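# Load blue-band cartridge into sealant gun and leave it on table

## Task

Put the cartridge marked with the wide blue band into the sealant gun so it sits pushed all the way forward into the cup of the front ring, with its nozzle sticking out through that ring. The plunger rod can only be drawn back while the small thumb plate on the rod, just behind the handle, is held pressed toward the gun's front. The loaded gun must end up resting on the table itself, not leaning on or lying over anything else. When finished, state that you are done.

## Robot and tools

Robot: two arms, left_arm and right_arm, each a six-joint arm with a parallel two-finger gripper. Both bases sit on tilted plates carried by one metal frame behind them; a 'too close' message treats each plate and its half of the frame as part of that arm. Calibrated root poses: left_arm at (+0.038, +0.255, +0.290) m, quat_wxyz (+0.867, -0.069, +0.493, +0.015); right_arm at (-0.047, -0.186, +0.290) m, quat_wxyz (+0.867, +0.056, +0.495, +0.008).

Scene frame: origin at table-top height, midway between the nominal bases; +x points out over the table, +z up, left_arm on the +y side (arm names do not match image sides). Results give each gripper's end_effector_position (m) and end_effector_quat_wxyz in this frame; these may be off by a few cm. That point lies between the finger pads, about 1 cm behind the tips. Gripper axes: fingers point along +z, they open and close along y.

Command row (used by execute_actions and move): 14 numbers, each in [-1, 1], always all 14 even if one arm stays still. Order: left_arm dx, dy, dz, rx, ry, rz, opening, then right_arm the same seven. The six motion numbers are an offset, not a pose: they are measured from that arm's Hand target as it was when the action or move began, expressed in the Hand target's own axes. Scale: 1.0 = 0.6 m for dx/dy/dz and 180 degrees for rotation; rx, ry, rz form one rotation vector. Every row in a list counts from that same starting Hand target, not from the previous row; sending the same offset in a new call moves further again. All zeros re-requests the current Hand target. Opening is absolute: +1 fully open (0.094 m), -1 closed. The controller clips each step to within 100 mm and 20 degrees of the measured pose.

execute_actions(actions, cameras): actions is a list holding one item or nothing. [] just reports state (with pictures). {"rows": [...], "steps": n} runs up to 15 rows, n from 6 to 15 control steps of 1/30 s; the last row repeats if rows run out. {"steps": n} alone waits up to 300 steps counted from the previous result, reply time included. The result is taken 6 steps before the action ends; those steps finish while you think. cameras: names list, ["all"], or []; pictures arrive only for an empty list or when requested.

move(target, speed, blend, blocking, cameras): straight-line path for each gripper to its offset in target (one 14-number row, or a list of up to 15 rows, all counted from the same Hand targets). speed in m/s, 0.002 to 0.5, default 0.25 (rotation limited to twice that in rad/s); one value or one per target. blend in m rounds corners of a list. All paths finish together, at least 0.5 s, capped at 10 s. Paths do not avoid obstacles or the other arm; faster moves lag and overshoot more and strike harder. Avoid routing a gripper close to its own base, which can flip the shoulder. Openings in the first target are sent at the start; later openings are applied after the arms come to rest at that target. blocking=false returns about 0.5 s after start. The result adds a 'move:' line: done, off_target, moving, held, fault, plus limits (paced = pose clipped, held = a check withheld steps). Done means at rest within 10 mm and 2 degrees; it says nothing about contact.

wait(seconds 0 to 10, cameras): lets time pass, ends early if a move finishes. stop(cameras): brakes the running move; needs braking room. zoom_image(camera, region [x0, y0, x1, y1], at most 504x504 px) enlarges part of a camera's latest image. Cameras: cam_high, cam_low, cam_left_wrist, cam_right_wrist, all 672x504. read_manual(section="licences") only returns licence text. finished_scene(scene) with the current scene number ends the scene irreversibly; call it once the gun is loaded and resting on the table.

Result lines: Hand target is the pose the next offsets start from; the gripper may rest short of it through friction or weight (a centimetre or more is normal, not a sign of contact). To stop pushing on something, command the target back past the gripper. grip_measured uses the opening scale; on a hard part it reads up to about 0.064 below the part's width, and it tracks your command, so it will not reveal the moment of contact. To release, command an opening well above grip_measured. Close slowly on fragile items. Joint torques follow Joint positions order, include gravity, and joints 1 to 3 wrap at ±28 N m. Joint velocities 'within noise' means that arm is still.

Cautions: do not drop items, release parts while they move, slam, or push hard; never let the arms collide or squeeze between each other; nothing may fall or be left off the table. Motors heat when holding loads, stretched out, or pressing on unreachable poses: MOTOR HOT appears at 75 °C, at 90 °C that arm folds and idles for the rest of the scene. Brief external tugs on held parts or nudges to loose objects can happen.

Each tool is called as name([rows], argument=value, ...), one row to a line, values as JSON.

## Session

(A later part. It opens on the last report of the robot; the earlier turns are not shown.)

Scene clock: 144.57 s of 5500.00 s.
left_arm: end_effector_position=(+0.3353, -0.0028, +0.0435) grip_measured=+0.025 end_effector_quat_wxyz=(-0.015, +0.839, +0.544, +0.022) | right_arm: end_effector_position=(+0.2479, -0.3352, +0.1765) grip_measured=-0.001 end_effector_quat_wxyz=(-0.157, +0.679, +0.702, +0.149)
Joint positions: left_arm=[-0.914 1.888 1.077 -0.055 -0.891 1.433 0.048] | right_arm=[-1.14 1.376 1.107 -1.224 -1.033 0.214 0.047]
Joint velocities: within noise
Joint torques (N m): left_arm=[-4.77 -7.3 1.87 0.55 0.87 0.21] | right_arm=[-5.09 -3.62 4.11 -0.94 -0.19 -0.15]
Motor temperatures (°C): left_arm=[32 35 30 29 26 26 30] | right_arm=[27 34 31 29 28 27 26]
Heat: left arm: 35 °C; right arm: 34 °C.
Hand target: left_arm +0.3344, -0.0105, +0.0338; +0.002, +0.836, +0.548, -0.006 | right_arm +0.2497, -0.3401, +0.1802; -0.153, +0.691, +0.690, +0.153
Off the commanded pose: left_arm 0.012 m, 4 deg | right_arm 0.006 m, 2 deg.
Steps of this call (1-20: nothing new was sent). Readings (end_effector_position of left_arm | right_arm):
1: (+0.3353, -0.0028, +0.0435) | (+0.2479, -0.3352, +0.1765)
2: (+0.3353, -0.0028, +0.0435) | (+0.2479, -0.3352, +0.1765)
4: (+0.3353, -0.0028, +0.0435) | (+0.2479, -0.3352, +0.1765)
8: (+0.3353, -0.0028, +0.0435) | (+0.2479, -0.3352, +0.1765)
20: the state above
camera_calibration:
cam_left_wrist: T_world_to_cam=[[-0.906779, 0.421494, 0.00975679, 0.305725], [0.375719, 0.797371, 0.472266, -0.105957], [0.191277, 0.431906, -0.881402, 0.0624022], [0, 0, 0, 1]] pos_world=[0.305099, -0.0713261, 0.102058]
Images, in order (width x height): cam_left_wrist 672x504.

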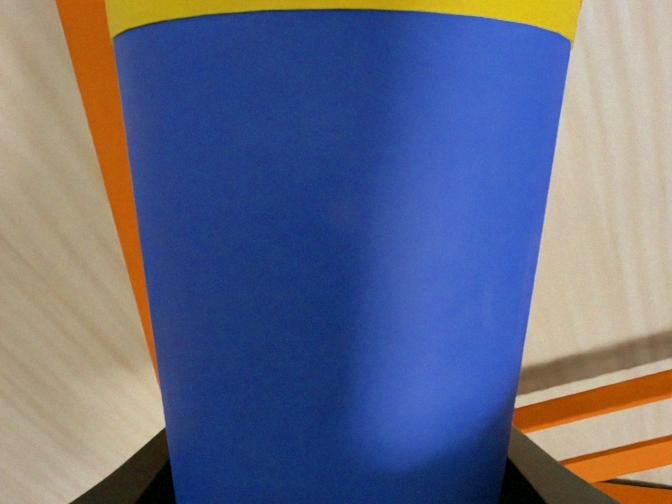

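move(target=[0,0,0.002,0,-0.0333,0.008,-0.1,0,0,0,0,0,0,0], speed=0.05, cameras=["cam_left_wrist","cam_high","cam_low"])

zoom_image(camera="cam_low", region=[305, 250, 395, 295])

zoom_image(camera="cam_high", region=[305, 200, 425, 300])

Scene clock: 147.60 s of 5500.00 s.
left_arm: end_effector_position=(+0.3343, -0.0045, +0.0412) grip_measured=+0.025 end_effector_quat_wxyz=(+0.008, +0.843, +0.538, -0.022) | right_arm: end_effector_position=(+0.2479, -0.3352, +0.1765) grip_measured=-0.001 end_effector_quat_wxyz=(-0.157, +0.679, +0.702, +0.149)
Joint positions: left_arm=[-0.879 1.847 1.051 -0.04 -0.768 1.487 0.048] | right_arm=[-1.14 1.376 1.107 -1.224 -1.033 0.214 0.047]
Joint velocities: within noise
Joint torques (N m): left_arm=[-4.01 -7.99 0.91 0.67 1.02 0.4] | right_arm=[-5.09 -3.63 4.11 -0.94 -0.19 -0.14]
Motor temperatures (°C): left_arm=[32 35 30 29 26 26 30] | right_arm=[27 34 31 29 28 27 26]
Heat: left arm: 35 °C; right arm: 34 °C.
Hand target: left_arm +0.3344, -0.0105, +0.0325; +0.031, +0.842, +0.537, -0.050 | right_arm +0.2497, -0.3401, +0.1802; -0.153, +0.691, +0.690, +0.153
Off the commanded pose: left_arm 0.011 m, 4 deg | right_arm 0.006 m, 2 deg.
Kept back: nothing.
move: off_target (left_arm)
camera_calibration:
cam_left_wrist: T_world_to_cam=[[-0.900221, 0.435033, 0.0186743, 0.30298], [0.408473, 0.82885, 0.382304, -0.110246], [0.150837, 0.351786, -0.923848, 0.0761888], [0, 0, 0, 1]] pos_world=[0.306289, -0.0672312, 0.106876]
Images, in order (width x height): cam_high 672x504, cam_low 672x504, cam_left_wrist 672x504.

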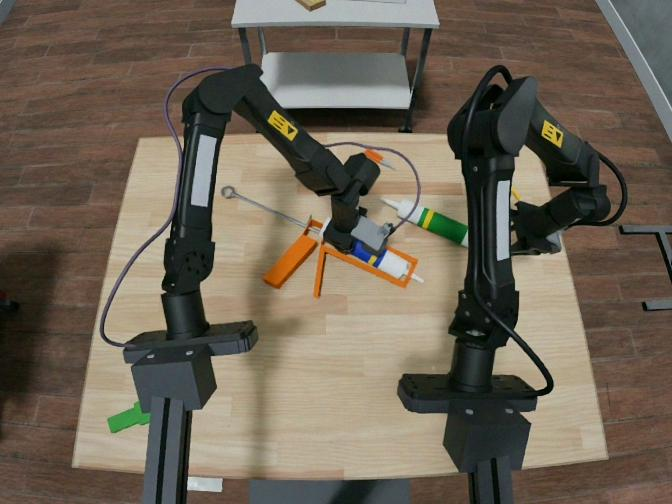

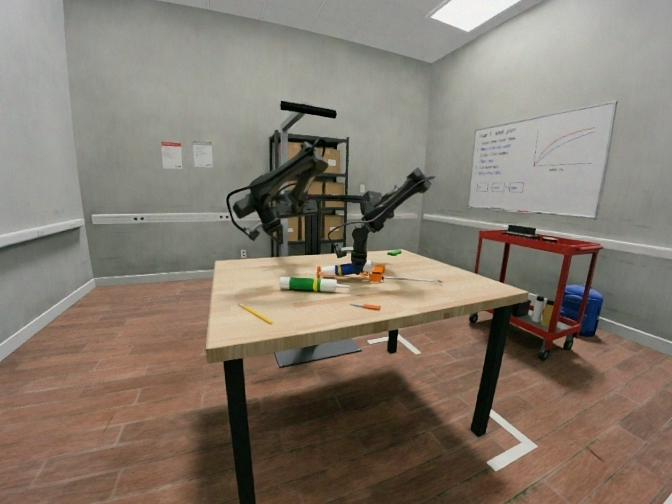

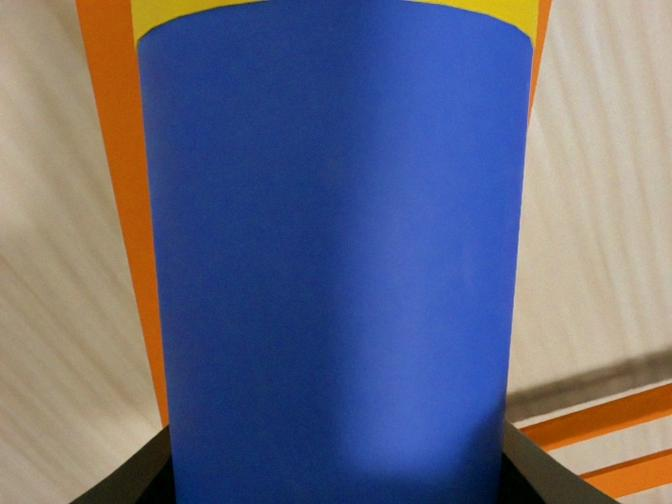

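Scaled by 5.600 from the camera's 672x504 image, which has a finer 960x720 frame.

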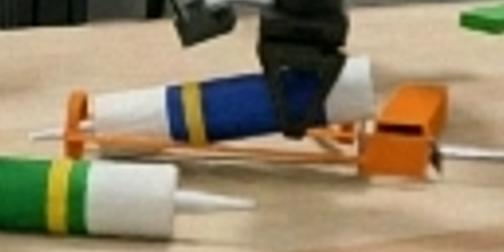

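Scaled by 4.200 from the camera's 672x504 image, which has a finer 960x720 frame.

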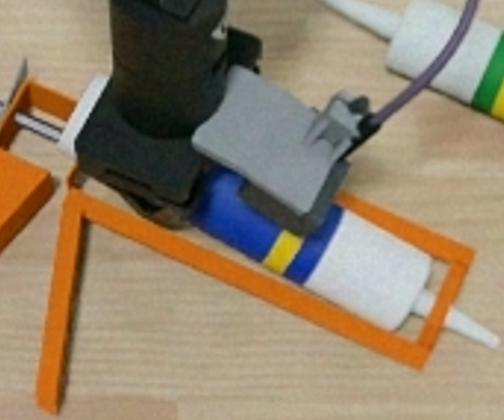

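move(target=[0,0,0,0,0,0,-0.1,0.2857,0.316,0.225,0.1338,0,-0.2872,0], speed=0.15, cameras=["cam_right_wrist","cam_high"])

Scene clock: 152.67 s of 5500.00 s.
left_arm: end_effector_position=(+0.3341, -0.0044, +0.0412) grip_measured=+0.025 end_effector_quat_wxyz=(+0.007, +0.843, +0.537, -0.022) | right_arm: end_effector_position=(+0.4435, -0.1309, +0.1339) grip_measured=-0.001 end_effector_quat_wxyz=(-0.191, +0.287, +0.936, +0.069)
Joint positions: left_arm=[-0.879 1.847 1.05 -0.04 -0.768 1.489 0.048] | right_arm=[0.127 1.583 1.947 -1.226 -0.045 0.647 0.047]
Joint velocities: within noise
Joint torques (N m): left_arm=[-4.01 -8.01 0.92 0.67 1.02 0.38] | right_arm=[2.22 -8.87 7.54 -0.7 0.05 -0.14]
Motor temperatures (°C): left_arm=[31 35 30 29 26 26 30] | right_arm=[27 35 31 29 28 27 26]
Heat: left arm: 35 °C; right arm: 35 °C.
Hand target: left_arm +0.3344, -0.0105, +0.0325; +0.031, +0.842, +0.537, -0.050 | right_arm +0.4395, -0.1278, +0.1305; -0.207, +0.277, +0.936, +0.062
Off the commanded pose: left_arm 0.011 m, 4 deg | right_arm 0.006 m, 2 deg.
Kept back: nothing.
move: off_target (left_arm)
camera_calibration:
cam_right_wrist: T_world_to_cam=[[-0.581476, -0.813538, -0.00638776, 0.151418], [-0.534435, 0.376044, 0.756948, 0.227108], [-0.613404, 0.443561, -0.653444, 0.506445], [0, 0, 0, 1]] pos_world=[0.520076, -0.186857, 0.159991]
Images, in order (width x height): cam_high 672x504, cam_right_wrist 672x504.

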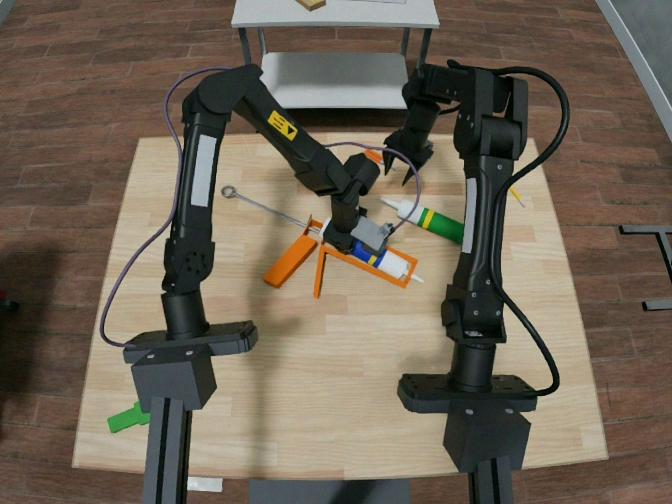

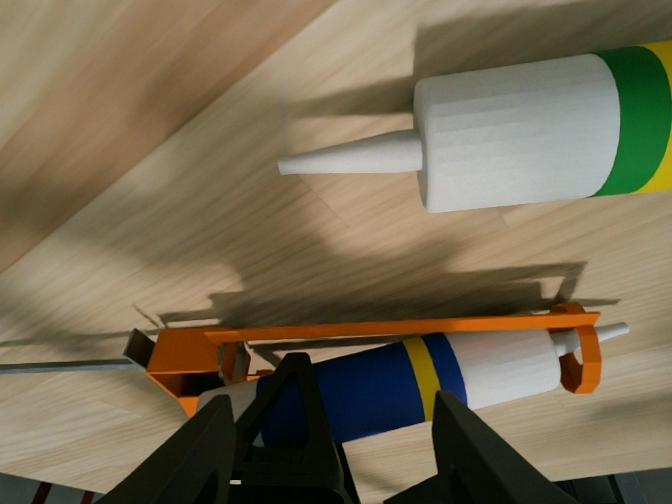

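zoom_image(camera="cam_right_wrist", region=[110, 290, 370, 480])

zoom_image(camera="cam_right_wrist", region=[420, 280, 650, 440])

Scaled by 1.938 from the camera's 672x504 image, which has a finer 960x720 frame.

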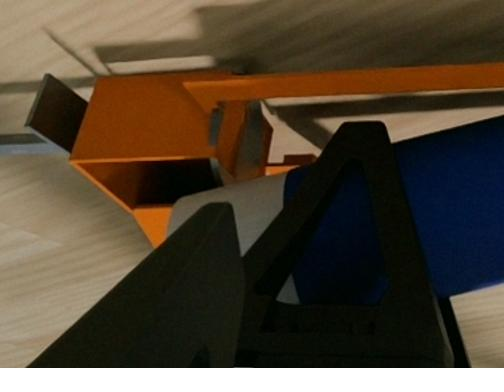

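Scaled by 2.191 from the camera's 672x504 image, which has a finer 960x720 frame.

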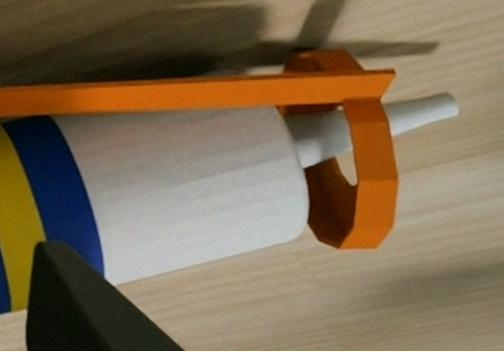

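zoom_image(camera="cam_right_wrist", region=[170, 310, 290, 400])

zoom_image(camera="cam_right_wrist", region=[530, 290, 650, 400])

Scaled by 4.200 from the camera's 672x504 image, which has a finer 960x720 frame.

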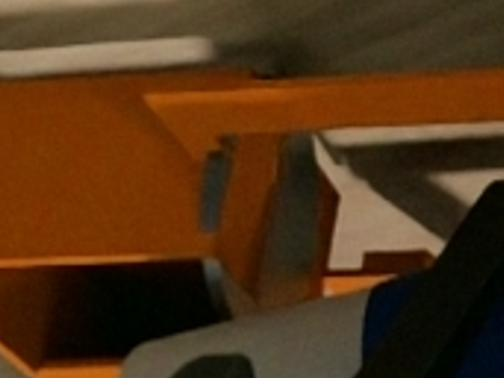

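Scaled by 4.200 from the camera's 672x504 image, which has a finer 960x720 frame.

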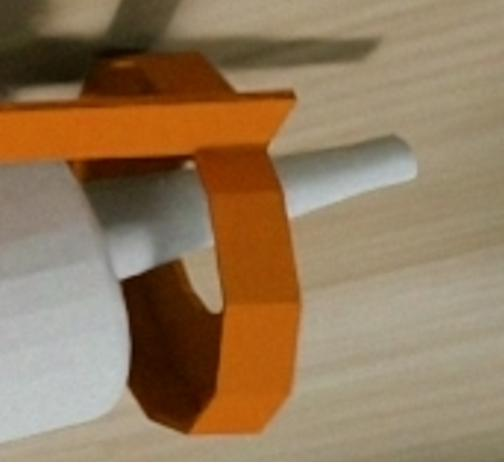

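move(target=[-0.023,-0.003,-0.0098,0,0,0,-0.1,0,0,0,0,0,0,0], speed=0.05, cameras=["cam_right_wrist","cam_high"])

zoom_image(camera="cam_right_wrist", region=[530, 290, 650, 400])

zoom_image(camera="cam_high", region=[305, 200, 425, 300])

Scene clock: 156.10 s of 5500.00 s.
left_arm: end_effector_position=(+0.3340, -0.0048, +0.0415) grip_measured=+0.025 end_effector_quat_wxyz=(+0.008, +0.842, +0.538, -0.023) | right_arm: end_effector_position=(+0.4428, -0.1313, +0.1339) grip_measured=-0.001 end_effector_quat_wxyz=(-0.193, +0.287, +0.936, +0.068)
Joint positions: left_arm=[-0.88 1.847 1.05 -0.04 -0.768 1.485 0.048] | right_arm=[0.127 1.583 1.947 -1.229 -0.044 0.647 0.047]
Joint velocities: within noise
Joint torques (N m): left_arm=[-7.06 -6.69 1.57 0.52 0.73 0.02] | right_arm=[2.24 -8.85 7.5 -0.71 0.04 -0.13]
Motor temperatures (°C): left_arm=[31 35 30 29 26 26 30] | right_arm=[27 37 32 29 28 27 26]
Heat: left arm: 35 °C; right arm: 37 °C.
Hand target: left_arm +0.3273, -0.0215, +0.0400; +0.031, +0.842, +0.537, -0.050 | right_arm +0.4395, -0.1278, +0.1305; -0.207, +0.277, +0.936, +0.062
Off the commanded pose: left_arm 0.018 m, 4 deg | right_arm 0.006 m, 2 deg.
Kept back: nothing.
move: off_target (left_arm)
camera_calibration:
cam_right_wrist: T_world_to_cam=[[-0.580573, -0.8142, -0.00348487, 0.149899], [-0.532695, 0.376599, 0.757898, 0.225983], [-0.615768, 0.441872, -0.652364, 0.506907], [0, 0, 0, 1]] pos_world=[0.519545, -0.187045, 0.159938]
Images, in order (width x height): cam_high 672x504, cam_right_wrist 672x504.

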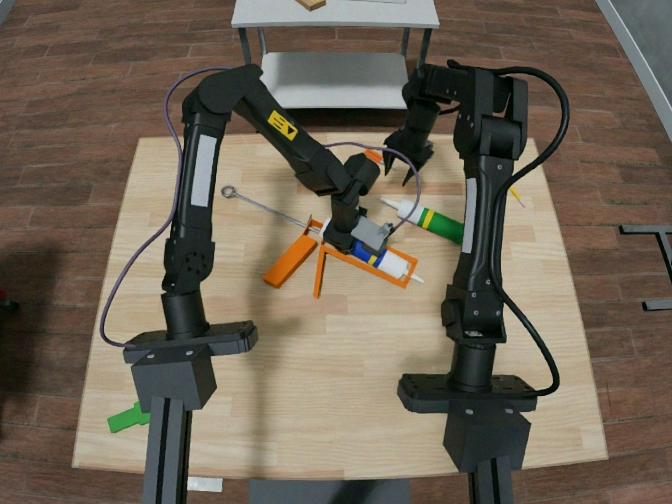

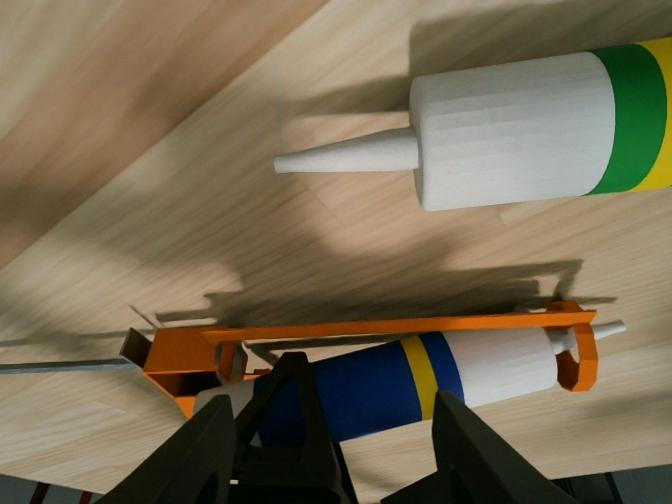

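Scaled by 4.200 from the camera's 672x504 image, which has a finer 960x720 frame.

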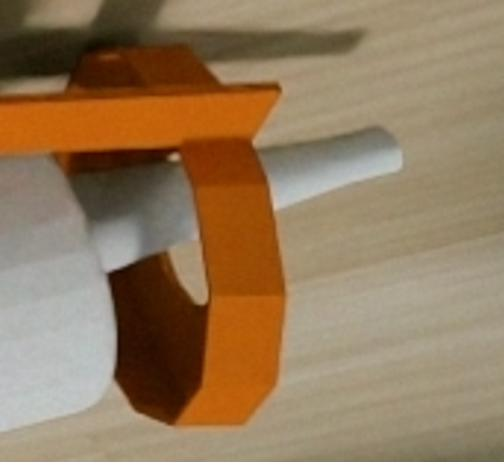

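Scaled by 4.200 from the camera's 672x504 image, which has a finer 960x720 frame.

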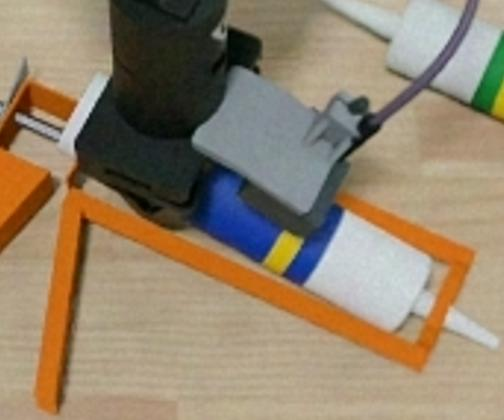

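move(target=[-0.02,0,-0.003,0,0,0,-0.1,0,0,0,0,0,0,0], speed=0.05, cameras=["cam_right_wrist","cam_high"])

zoom_image(camera="cam_right_wrist", region=[530, 290, 650, 400])

zoom_image(camera="cam_high", region=[305, 200, 425, 300])

Scene clock: 157.07 s of 5500.00 s.
left_arm: end_effector_position=(+0.3341, -0.0089, +0.0420) grip_measured=+0.025 end_effector_quat_wxyz=(+0.010, +0.839, +0.544, -0.023) | right_arm: end_effector_position=(+0.4428, -0.1313, +0.1339) grip_measured=-0.001 end_effector_quat_wxyz=(-0.193, +0.287, +0.936, +0.068)
Joint positions: left_arm=[-0.887 1.856 1.06 -0.04 -0.77 1.469 0.048] | right_arm=[0.127 1.583 1.947 -1.229 -0.044 0.647 0.047]
Joint velocities: within noise
Joint torques (N m): left_arm=[-8.99 -5.34 2.41 0.41 0.54 -0.07] | right_arm=[2.22 -8.85 7.5 -0.7 0.04 -0.14]
Motor temperatures (°C): left_arm=[31 35 30 29 26 26 30] | right_arm=[27 37 32 29 28 27 26]
Heat: left arm: 35 °C; right arm: 37 °C.
Hand target: left_arm +0.3223, -0.0322, +0.0432; +0.031, +0.842, +0.537, -0.050 | right_arm +0.4395, -0.1278, +0.1305; -0.207, +0.277, +0.936, +0.062
Off the commanded pose: left_arm 0.026 m, 4 deg | right_arm 0.006 m, 2 deg.
Kept back: nothing.
move: off_target (left_arm)
camera_calibration:
cam_right_wrist: T_world_to_cam=[[-0.580573, -0.8142, -0.00348487, 0.149899], [-0.532695, 0.376599, 0.757898, 0.225983], [-0.615768, 0.441872, -0.652364, 0.506907], [0, 0, 0, 1]] pos_world=[0.519545, -0.187045, 0.159938]
Images, in order (width x height): cam_high 672x504, cam_right_wrist 672x504.

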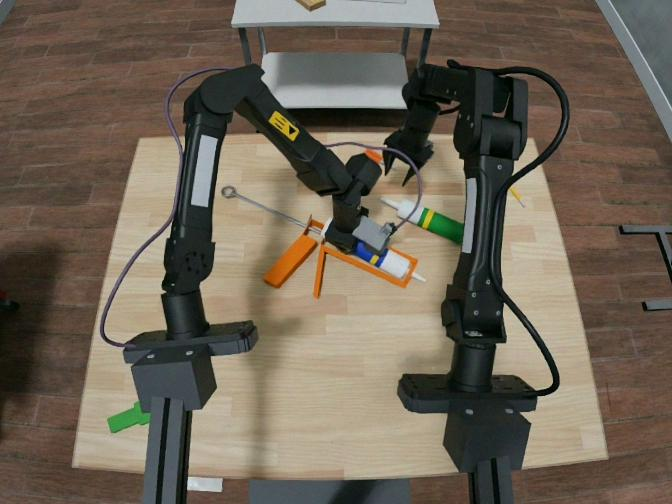

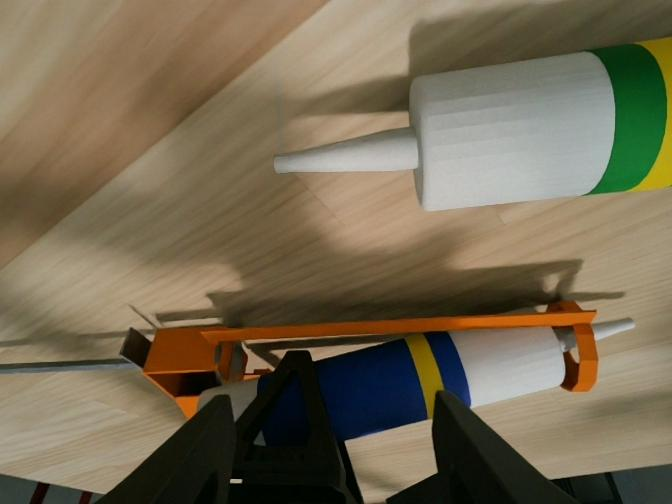

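Scaled by 4.200 from the camera's 672x504 image, which has a finer 960x720 frame.

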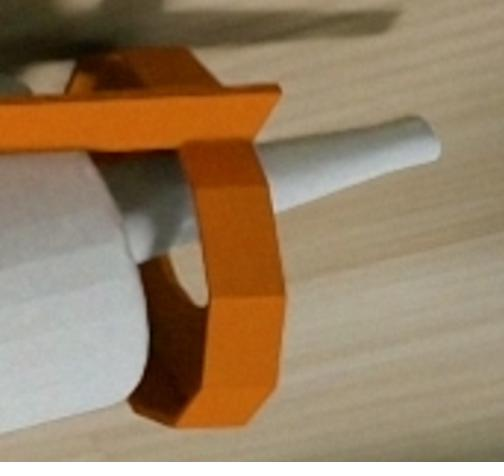

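Scaled by 4.200 from the camera's 672x504 image, which has a finer 960x720 frame.

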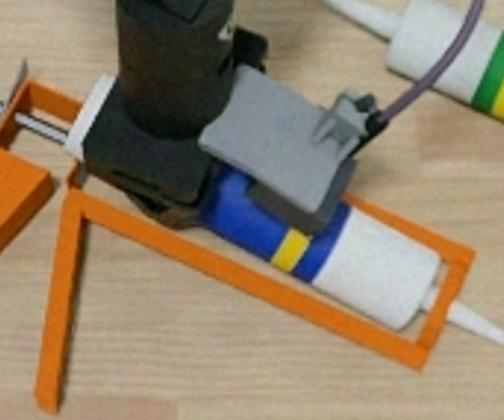

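move(target=[-0.012,0,0,0,0,0,-0.1,0,0,0,0,0,0,0], speed=0.05, cameras=["cam_right_wrist","cam_high"])

zoom_image(camera="cam_right_wrist", region=[530, 290, 650, 400])

zoom_image(camera="cam_high", region=[305, 200, 425, 300])

Scene clock: 158.17 s of 5500.00 s.
left_arm: end_effector_position=(+0.3281, -0.0175, +0.0392) grip_measured=+0.025 end_effector_quat_wxyz=(+0.010, +0.839, +0.543, -0.029) | right_arm: end_effector_position=(+0.4428, -0.1313, +0.1339) grip_measured=-0.001 end_effector_quat_wxyz=(-0.193, +0.287, +0.936, +0.068)
Joint positions: left_arm=[-0.898 1.888 1.078 -0.04 -0.767 1.455 0.048] | right_arm=[0.127 1.583 1.947 -1.229 -0.044 0.647 0.047]
Joint velocities: within noise
Joint torques (N m): left_arm=[-9.54 -6.31 2.21 0.36 0.41 -0.07] | right_arm=[2.22 -8.85 7.49 -0.7 0.04 -0.14]
Motor temperatures (°C): left_arm=[31 35 30 29 26 26 30] | right_arm=[27 38 33 29 28 27 26]
Heat: left arm: 35 °C; right arm: 38 °C.
Hand target: left_arm +0.3193, -0.0387, +0.0441; +0.031, +0.842, +0.537, -0.050 | right_arm +0.4395, -0.1278, +0.1305; -0.207, +0.277, +0.936, +0.062
Off the commanded pose: left_arm 0.023 m, 3 deg | right_arm 0.006 m, 2 deg.
Kept back: nothing.
move: off_target (left_arm)
camera_calibration:
cam_right_wrist: T_world_to_cam=[[-0.580573, -0.8142, -0.00348487, 0.149899], [-0.532695, 0.376599, 0.757898, 0.225983], [-0.615768, 0.441872, -0.652364, 0.506907], [0, 0, 0, 1]] pos_world=[0.519545, -0.187045, 0.159938]
Images, in order (width x height): cam_high 672x504, cam_right_wrist 672x504.

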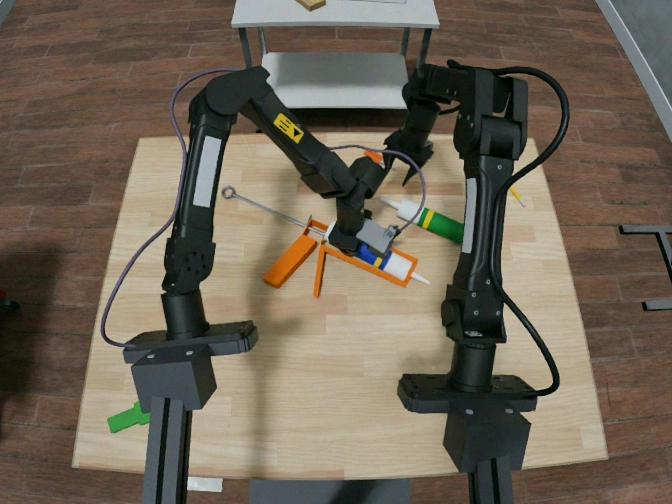

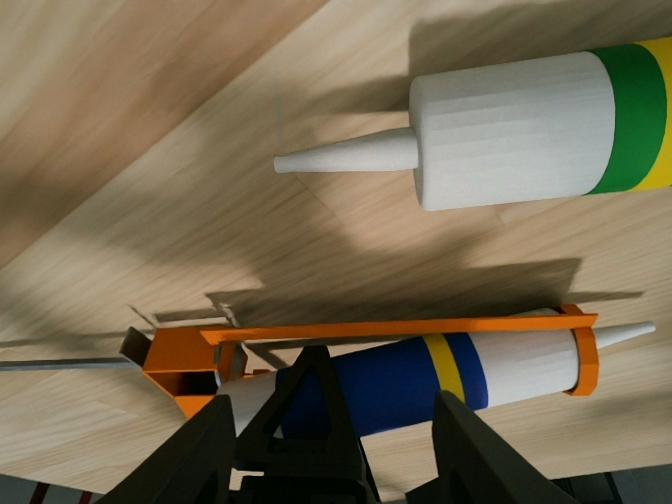

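Scaled by 4.200 from the camera's 672x504 image, which has a finer 960x720 frame.

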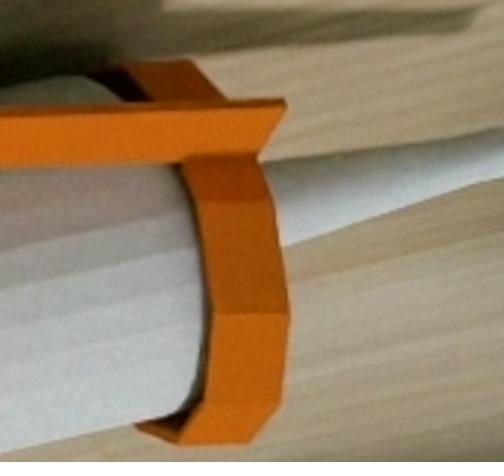

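Scaled by 4.200 from the camera's 672x504 image, which has a finer 960x720 frame.

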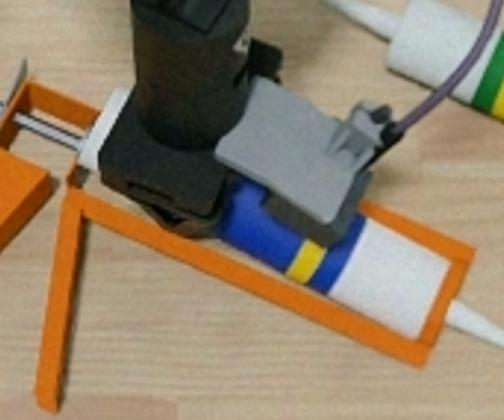

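zoom_image(camera="cam_right_wrist", region=[170, 310, 290, 440])

Scaled by 3.877 from the camera's 672x504 image, which has a finer 960x720 frame.

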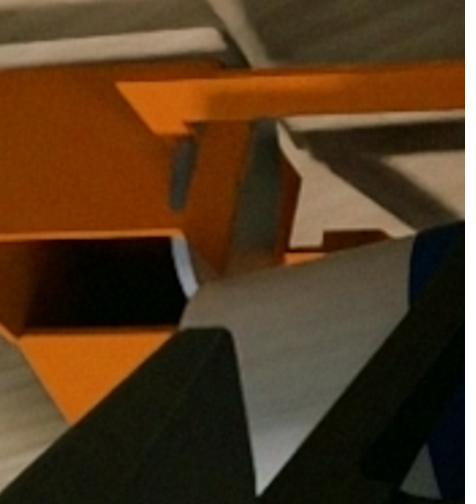

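move(target=[-0.015,0,0,0,0,0,-0.1,0,0,0,0,0,0,0], speed=0.05, cameras=["cam_right_wrist","cam_high","cam_low"])

zoom_image(camera="cam_right_wrist", region=[530, 290, 650, 400])

zoom_image(camera="cam_high", region=[305, 200, 425, 300])

zoom_image(camera="cam_low", region=[305, 250, 395, 295])

Scene clock: 177.33 s of 5500.00 s.
left_arm: end_effector_position=(+0.3275, -0.0212, +0.0367) grip_measured=+0.025 end_effector_quat_wxyz=(+0.009, +0.839, +0.543, -0.027) | right_arm: end_effector_position=(+0.4425, -0.1313, +0.1341) grip_measured=-0.001 end_effector_quat_wxyz=(-0.193, +0.286, +0.936, +0.067)
Joint positions: left_arm=[-0.901 1.908 1.094 -0.04 -0.773 1.452 0.048] | right_arm=[0.127 1.583 1.947 -1.23 -0.044 0.647 0.047]
Joint velocities: within noise
Joint torques (N m): left_arm=[-10.93 -6.05 2.36 0.29 0.32 -0.12] | right_arm=[2.22 -8.85 7.51 -0.7 0.04 -0.14]
Motor temperatures (°C): left_arm=[34 33 30 29 26 26 30] | right_arm=[26 42 35 28 28 26 26]
Heat: left arm: 34 °C; right arm: 42 °C.
Hand target: left_arm +0.3156, -0.0468, +0.0451; +0.031, +0.842, +0.537, -0.050 | right_arm +0.4395, -0.1278, +0.1305; -0.207, +0.277, +0.936, +0.062
Off the commanded pose: left_arm 0.029 m, 4 deg | right_arm 0.006 m, 2 deg.
Kept back: nothing.
move: off_target (left_arm)
camera_calibration:
cam_right_wrist: T_world_to_cam=[[-0.580311, -0.814391, -0.00258527, 0.149401], [-0.531682, 0.376453, 0.758681, 0.225142], [-0.61689, 0.441646, -0.651457, 0.507122], [0, 0, 0, 1]] pos_world=[0.519241, -0.187053, 0.159944]
Images, in order (width x height): cam_high 672x504, cam_low 672x504, cam_right_wrist 672x504.

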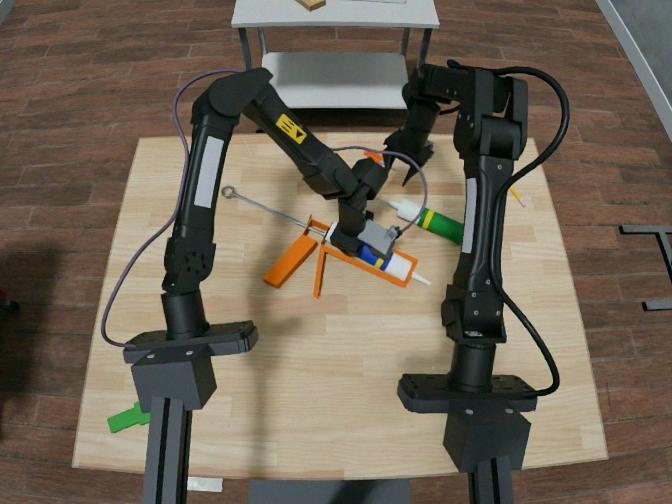

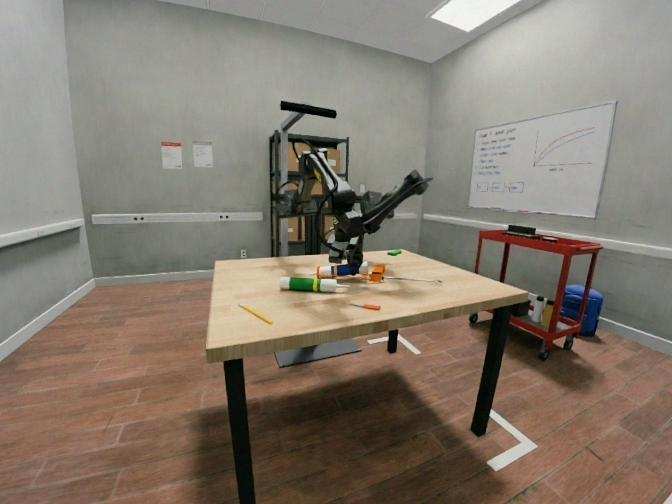

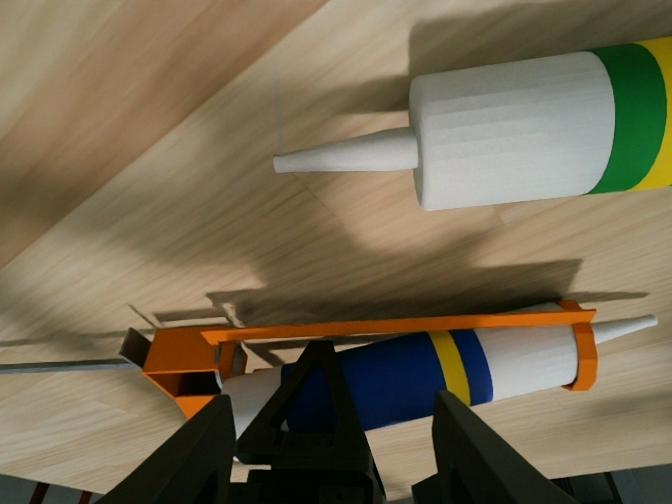

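Scaled by 4.200 from the camera's 672x504 image, which has a finer 960x720 frame.

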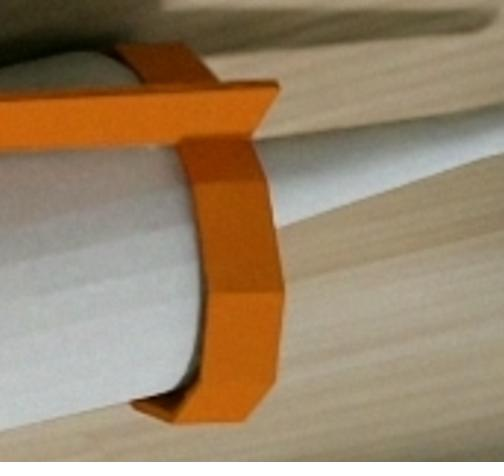

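Scaled by 4.200 from the camera's 672x504 image, which has a finer 960x720 frame.

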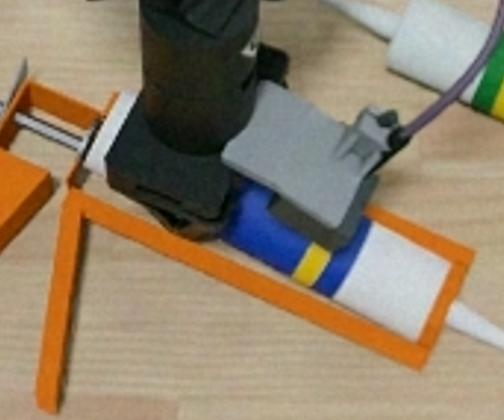

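Scaled by 5.600 from the camera's 672x504 image, which has a finer 960x720 frame.

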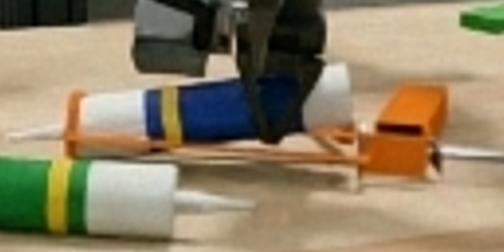

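move(target=[0.002,0,0.022,0,0,0,-0.1,0,0,0,0,0,0,0], speed=0.05, cameras=["cam_right_wrist","cam_high","cam_low"])

zoom_image(camera="cam_right_wrist", region=[530, 290, 650, 400])

zoom_image(camera="cam_high", region=[305, 200, 425, 300])

zoom_image(camera="cam_low", region=[305, 250, 395, 295])

Scene clock: 178.97 s of 5500.00 s.
left_arm: end_effector_position=(+0.3259, -0.0250, +0.0329) grip_measured=+0.025 end_effector_quat_wxyz=(+0.009, +0.842, +0.539, -0.027) | right_arm: end_effector_position=(+0.4425, -0.1313, +0.1341) grip_measured=-0.001 end_effector_quat_wxyz=(-0.193, +0.286, +0.936, +0.067)
Joint positions: left_arm=[-0.901 1.93 1.108 -0.032 -0.773 1.461 0.048] | right_arm=[0.127 1.583 1.947 -1.23 -0.044 0.647 0.047]
Joint velocities: within noise
Joint torques (N m): left_arm=[-8.87 -5.22 2.15 0.56 0.53 0.02] | right_arm=[2.24 -8.84 7.5 -0.69 0.04 -0.14]
Motor temperatures (°C): left_arm=[34 33 30 29 26 26 30] | right_arm=[26 42 35 28 28 26 26]
Heat: left arm: 34 °C; right arm: 42 °C.
Hand target: left_arm +0.3155, -0.0471, +0.0319; +0.031, +0.842, +0.537, -0.050 | right_arm +0.4395, -0.1278, +0.1305; -0.207, +0.277, +0.936, +0.062
Off the commanded pose: left_arm 0.024 m, 4 deg | right_arm 0.006 m, 2 deg.
Kept back: nothing.
move: off_target (left_arm)
camera_calibration:
cam_right_wrist: T_world_to_cam=[[-0.580311, -0.814391, -0.00258527, 0.149401], [-0.531682, 0.376453, 0.758681, 0.225142], [-0.61689, 0.441646, -0.651457, 0.507122], [0, 0, 0, 1]] pos_world=[0.519241, -0.187053, 0.159944]
Images, in order (width x height): cam_high 672x504, cam_low 672x504, cam_right_wrist 672x504.

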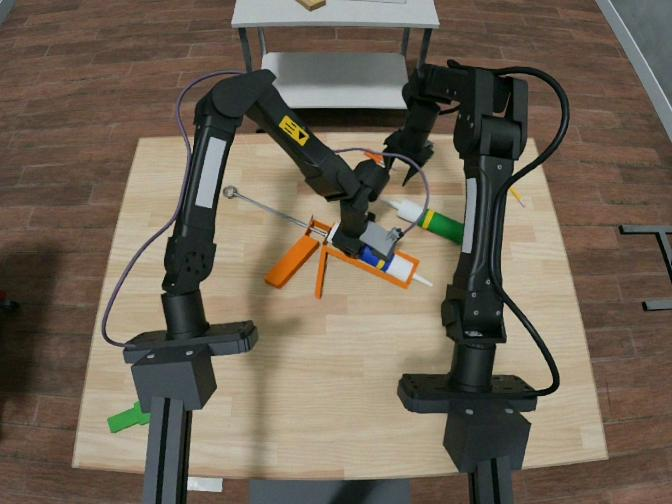

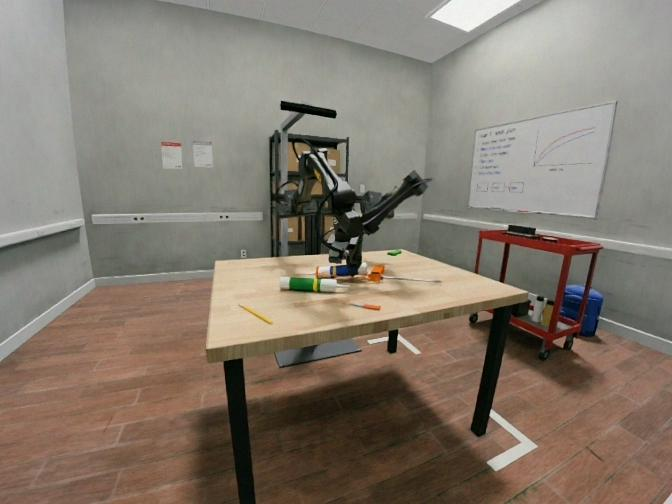

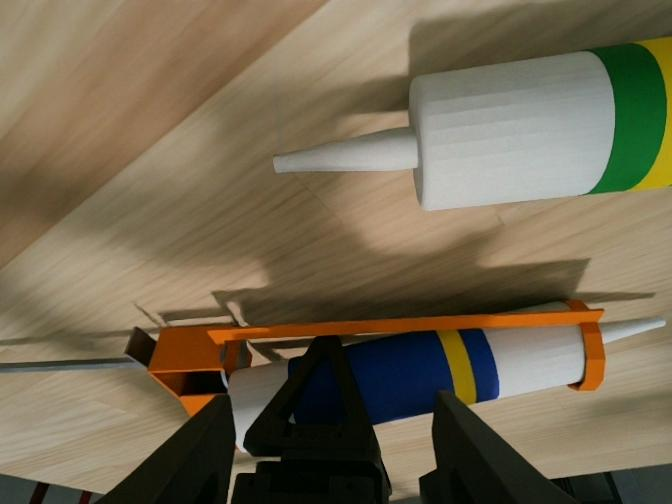

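Scaled by 4.200 from the camera's 672x504 image, which has a finer 960x720 frame.

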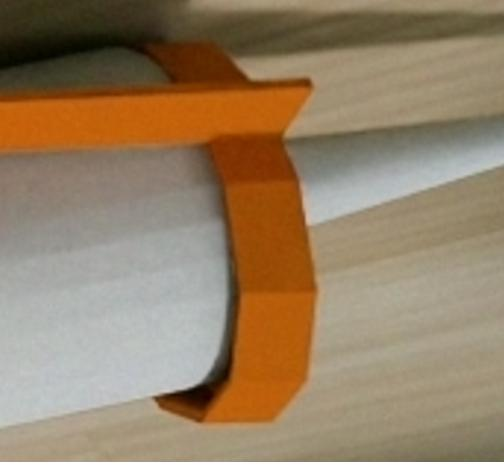

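Scaled by 4.200 from the camera's 672x504 image, which has a finer 960x720 frame.

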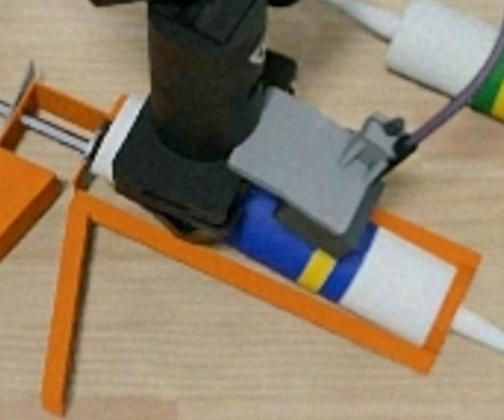

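Scaled by 5.600 from the camera's 672x504 image, which has a finer 960x720 frame.

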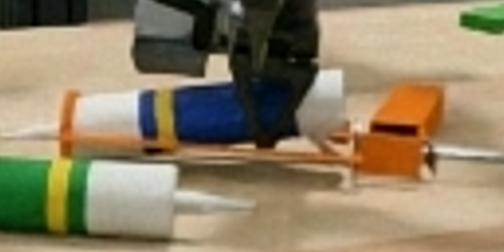

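move(target=[0.008,0,0.018,0,0,0,-0.1,0,0,0,0,0,0,0], speed=0.05, cameras=["cam_right_wrist","cam_high","cam_low"])

zoom_image(camera="cam_right_wrist", region=[170, 310, 290, 440])

zoom_image(camera="cam_high", region=[305, 200, 425, 300])

zoom_image(camera="cam_low", region=[305, 250, 395, 295])

Scene clock: 179.97 s of 5500.00 s.
left_arm: end_effector_position=(+0.3261, -0.0256, +0.0321) grip_measured=+0.025 end_effector_quat_wxyz=(+0.010, +0.844, +0.535, -0.026) | right_arm: end_effector_position=(+0.4425, -0.1313, +0.1341) grip_measured=-0.001 end_effector_quat_wxyz=(-0.193, +0.286, +0.936, +0.067)
Joint positions: left_arm=[-0.9 1.933 1.108 -0.025 -0.773 1.473 0.048] | right_arm=[0.127 1.583 1.947 -1.23 -0.044 0.647 0.047]
Joint velocities: within noise
Joint torques (N m): left_arm=[-6.65 -4.08 2.35 0.78 0.74 0.08] | right_arm=[2.22 -8.84 7.49 -0.7 0.04 -0.14]
Motor temperatures (°C): left_arm=[34 33 30 29 26 26 30] | right_arm=[26 42 35 28 28 26 26]
Heat: left arm: 34 °C; right arm: 42 °C.
Hand target: left_arm +0.3168, -0.0439, +0.0206; +0.031, +0.842, +0.537, -0.050 | right_arm +0.4395, -0.1278, +0.1305; -0.207, +0.277, +0.936, +0.062
Off the commanded pose: left_arm 0.023 m, 4 deg | right_arm 0.006 m, 2 deg.
Kept back: nothing.
move: off_target (left_arm)
camera_calibration:
cam_right_wrist: T_world_to_cam=[[-0.580311, -0.814391, -0.00258527, 0.149401], [-0.531682, 0.376453, 0.758681, 0.225142], [-0.61689, 0.441646, -0.651457, 0.507122], [0, 0, 0, 1]] pos_world=[0.519241, -0.187053, 0.159944]
Images, in order (width x height): cam_high 672x504, cam_low 672x504, cam_right_wrist 672x504.

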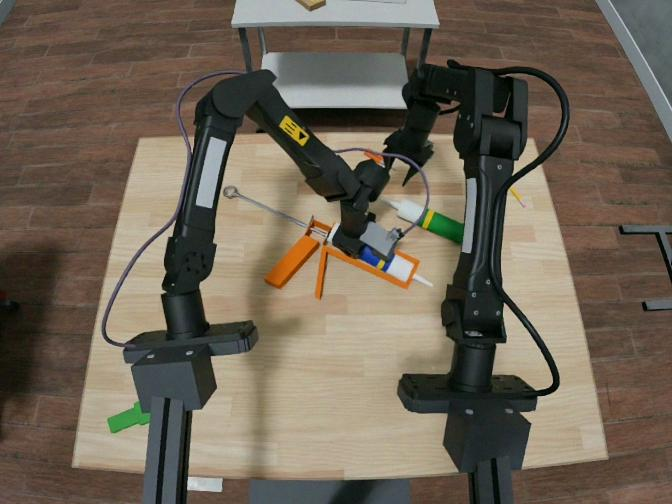

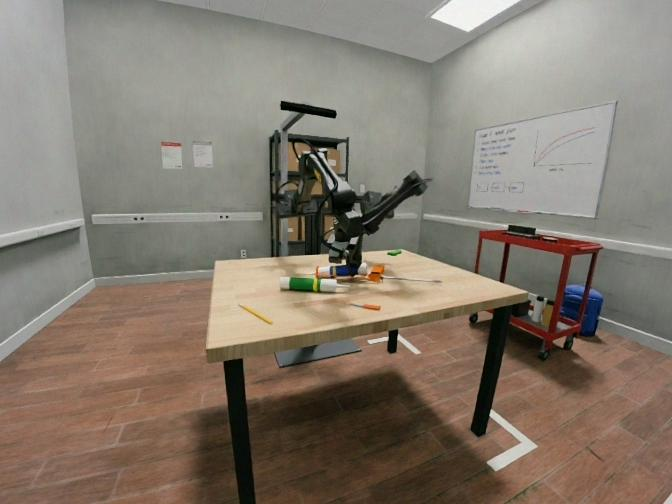

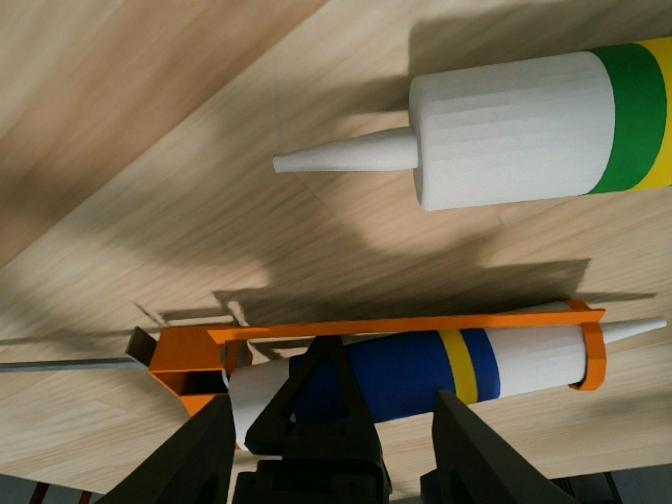

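Scaled by 3.877 from the camera's 672x504 image, which has a finer 960x720 frame.

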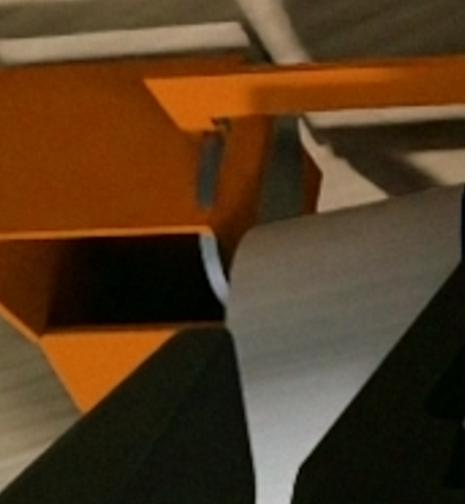

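Scaled by 4.200 from the camera's 672x504 image, which has a finer 960x720 frame.

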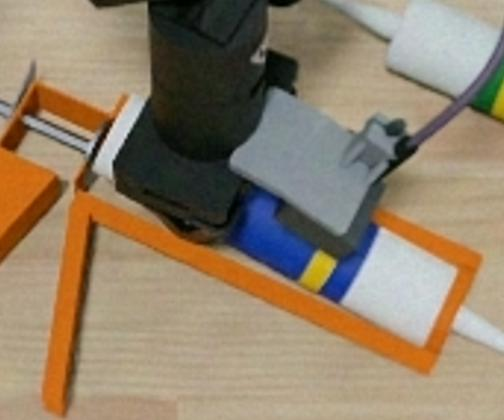

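Scaled by 5.600 from the camera's 672x504 image, which has a finer 960x720 frame.

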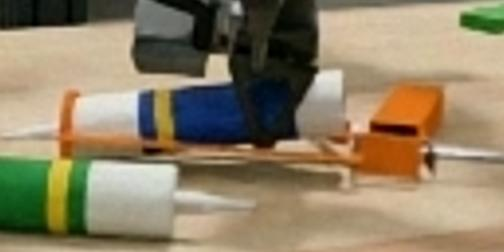

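execute_actions(actions=[], cameras=["cam_left_wrist","cam_right_wrist"])

zoom_image(camera="cam_right_wrist", region=[190, 300, 440, 504])

Scene clock: 180.83 s of 5500.00 s.
left_arm: end_effector_position=(+0.3261, -0.0256, +0.0321) grip_measured=+0.025 end_effector_quat_wxyz=(+0.010, +0.844, +0.535, -0.026) | right_arm: end_effector_position=(+0.4425, -0.1313, +0.1341) grip_measured=-0.001 end_effector_quat_wxyz=(-0.193, +0.286, +0.936, +0.067)
Joint positions: left_arm=[-0.9 1.933 1.108 -0.025 -0.773 1.473 0.048] | right_arm=[0.127 1.583 1.947 -1.23 -0.044 0.647 0.047]
Joint velocities: within noise
Joint torques (N m): left_arm=[-6.65 -4.08 2.33 0.78 0.74 0.08] | right_arm=[2.22 -8.85 7.5 -0.7 0.03 -0.14]
Motor temperatures (°C): left_arm=[34 33 30 29 26 26 30] | right_arm=[26 43 35 28 28 26 26]
Heat: left arm: 34 °C; right arm: 43 °C.
Hand target: left_arm +0.3168, -0.0439, +0.0206; +0.031, +0.842, +0.537, -0.050 | right_arm +0.4395, -0.1278, +0.1305; -0.207, +0.277, +0.936, +0.062
Off the commanded pose: left_arm 0.023 m, 4 deg | right_arm 0.006 m, 2 deg.
Steps of this call (1-26: nothing new was sent). Readings (end_effector_position of left_arm | right_arm):
1: (+0.3261, -0.0256, +0.0321) | (+0.4425, -0.1313, +0.1341)
2: (+0.3261, -0.0256, +0.0321) | (+0.4425, -0.1313, +0.1341)
4: (+0.3261, -0.0256, +0.0321) | (+0.4425, -0.1313, +0.1341)
8: (+0.3261, -0.0256, +0.0321) | (+0.4425, -0.1313, +0.1341)
26: the state above
camera_calibration:
cam_left_wrist: T_world_to_cam=[[-0.89738, 0.440897, 0.0178434, 0.304212], [0.414983, 0.829509, 0.373769, -0.0876946], [0.149992, 0.342817, -0.92735, 0.0766089], [0, 0, 0, 1]] pos_world=[0.297895, -0.0876456, 0.0983926]
cam_right_wrist: T_world_to_cam=[[-0.580311, -0.814391, -0.00258527, 0.149401], [-0.531682, 0.376453, 0.758681, 0.225142], [-0.61689, 0.441646, -0.651457, 0.507122], [0, 0, 0, 1]] pos_world=[0.519241, -0.187053, 0.159944]
Images, in order (width x height): cam_left_wrist 672x504, cam_right_wrist 672x504.

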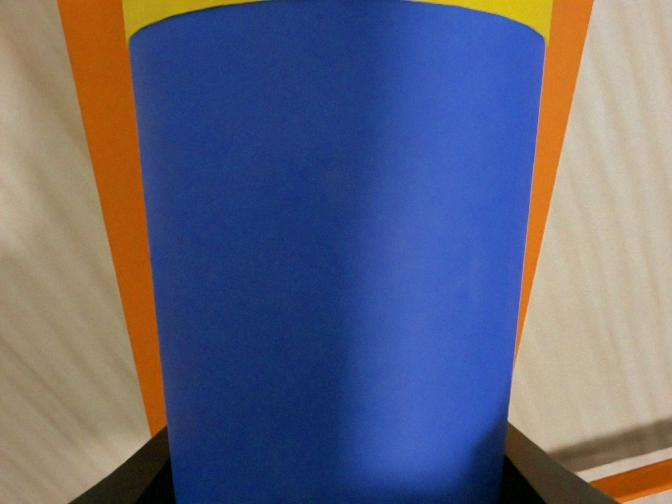

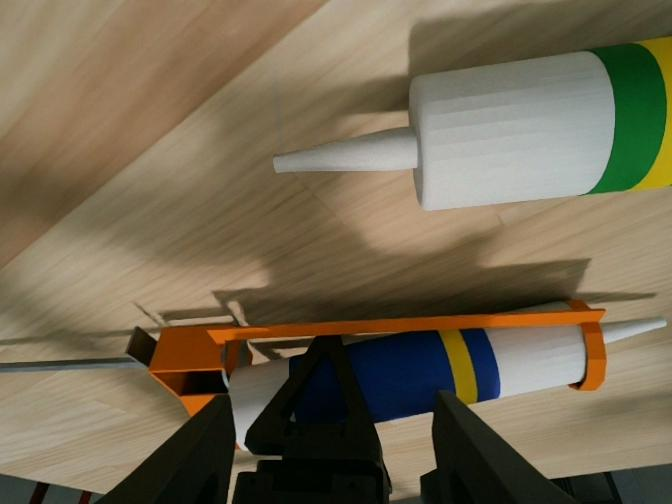

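Scaled by 2.016 from the camera's 672x504 image, which has a finer 960x720 frame.

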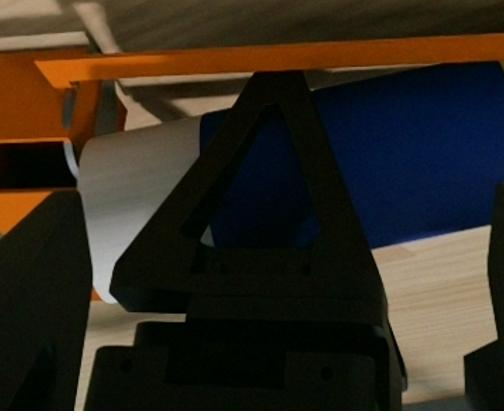

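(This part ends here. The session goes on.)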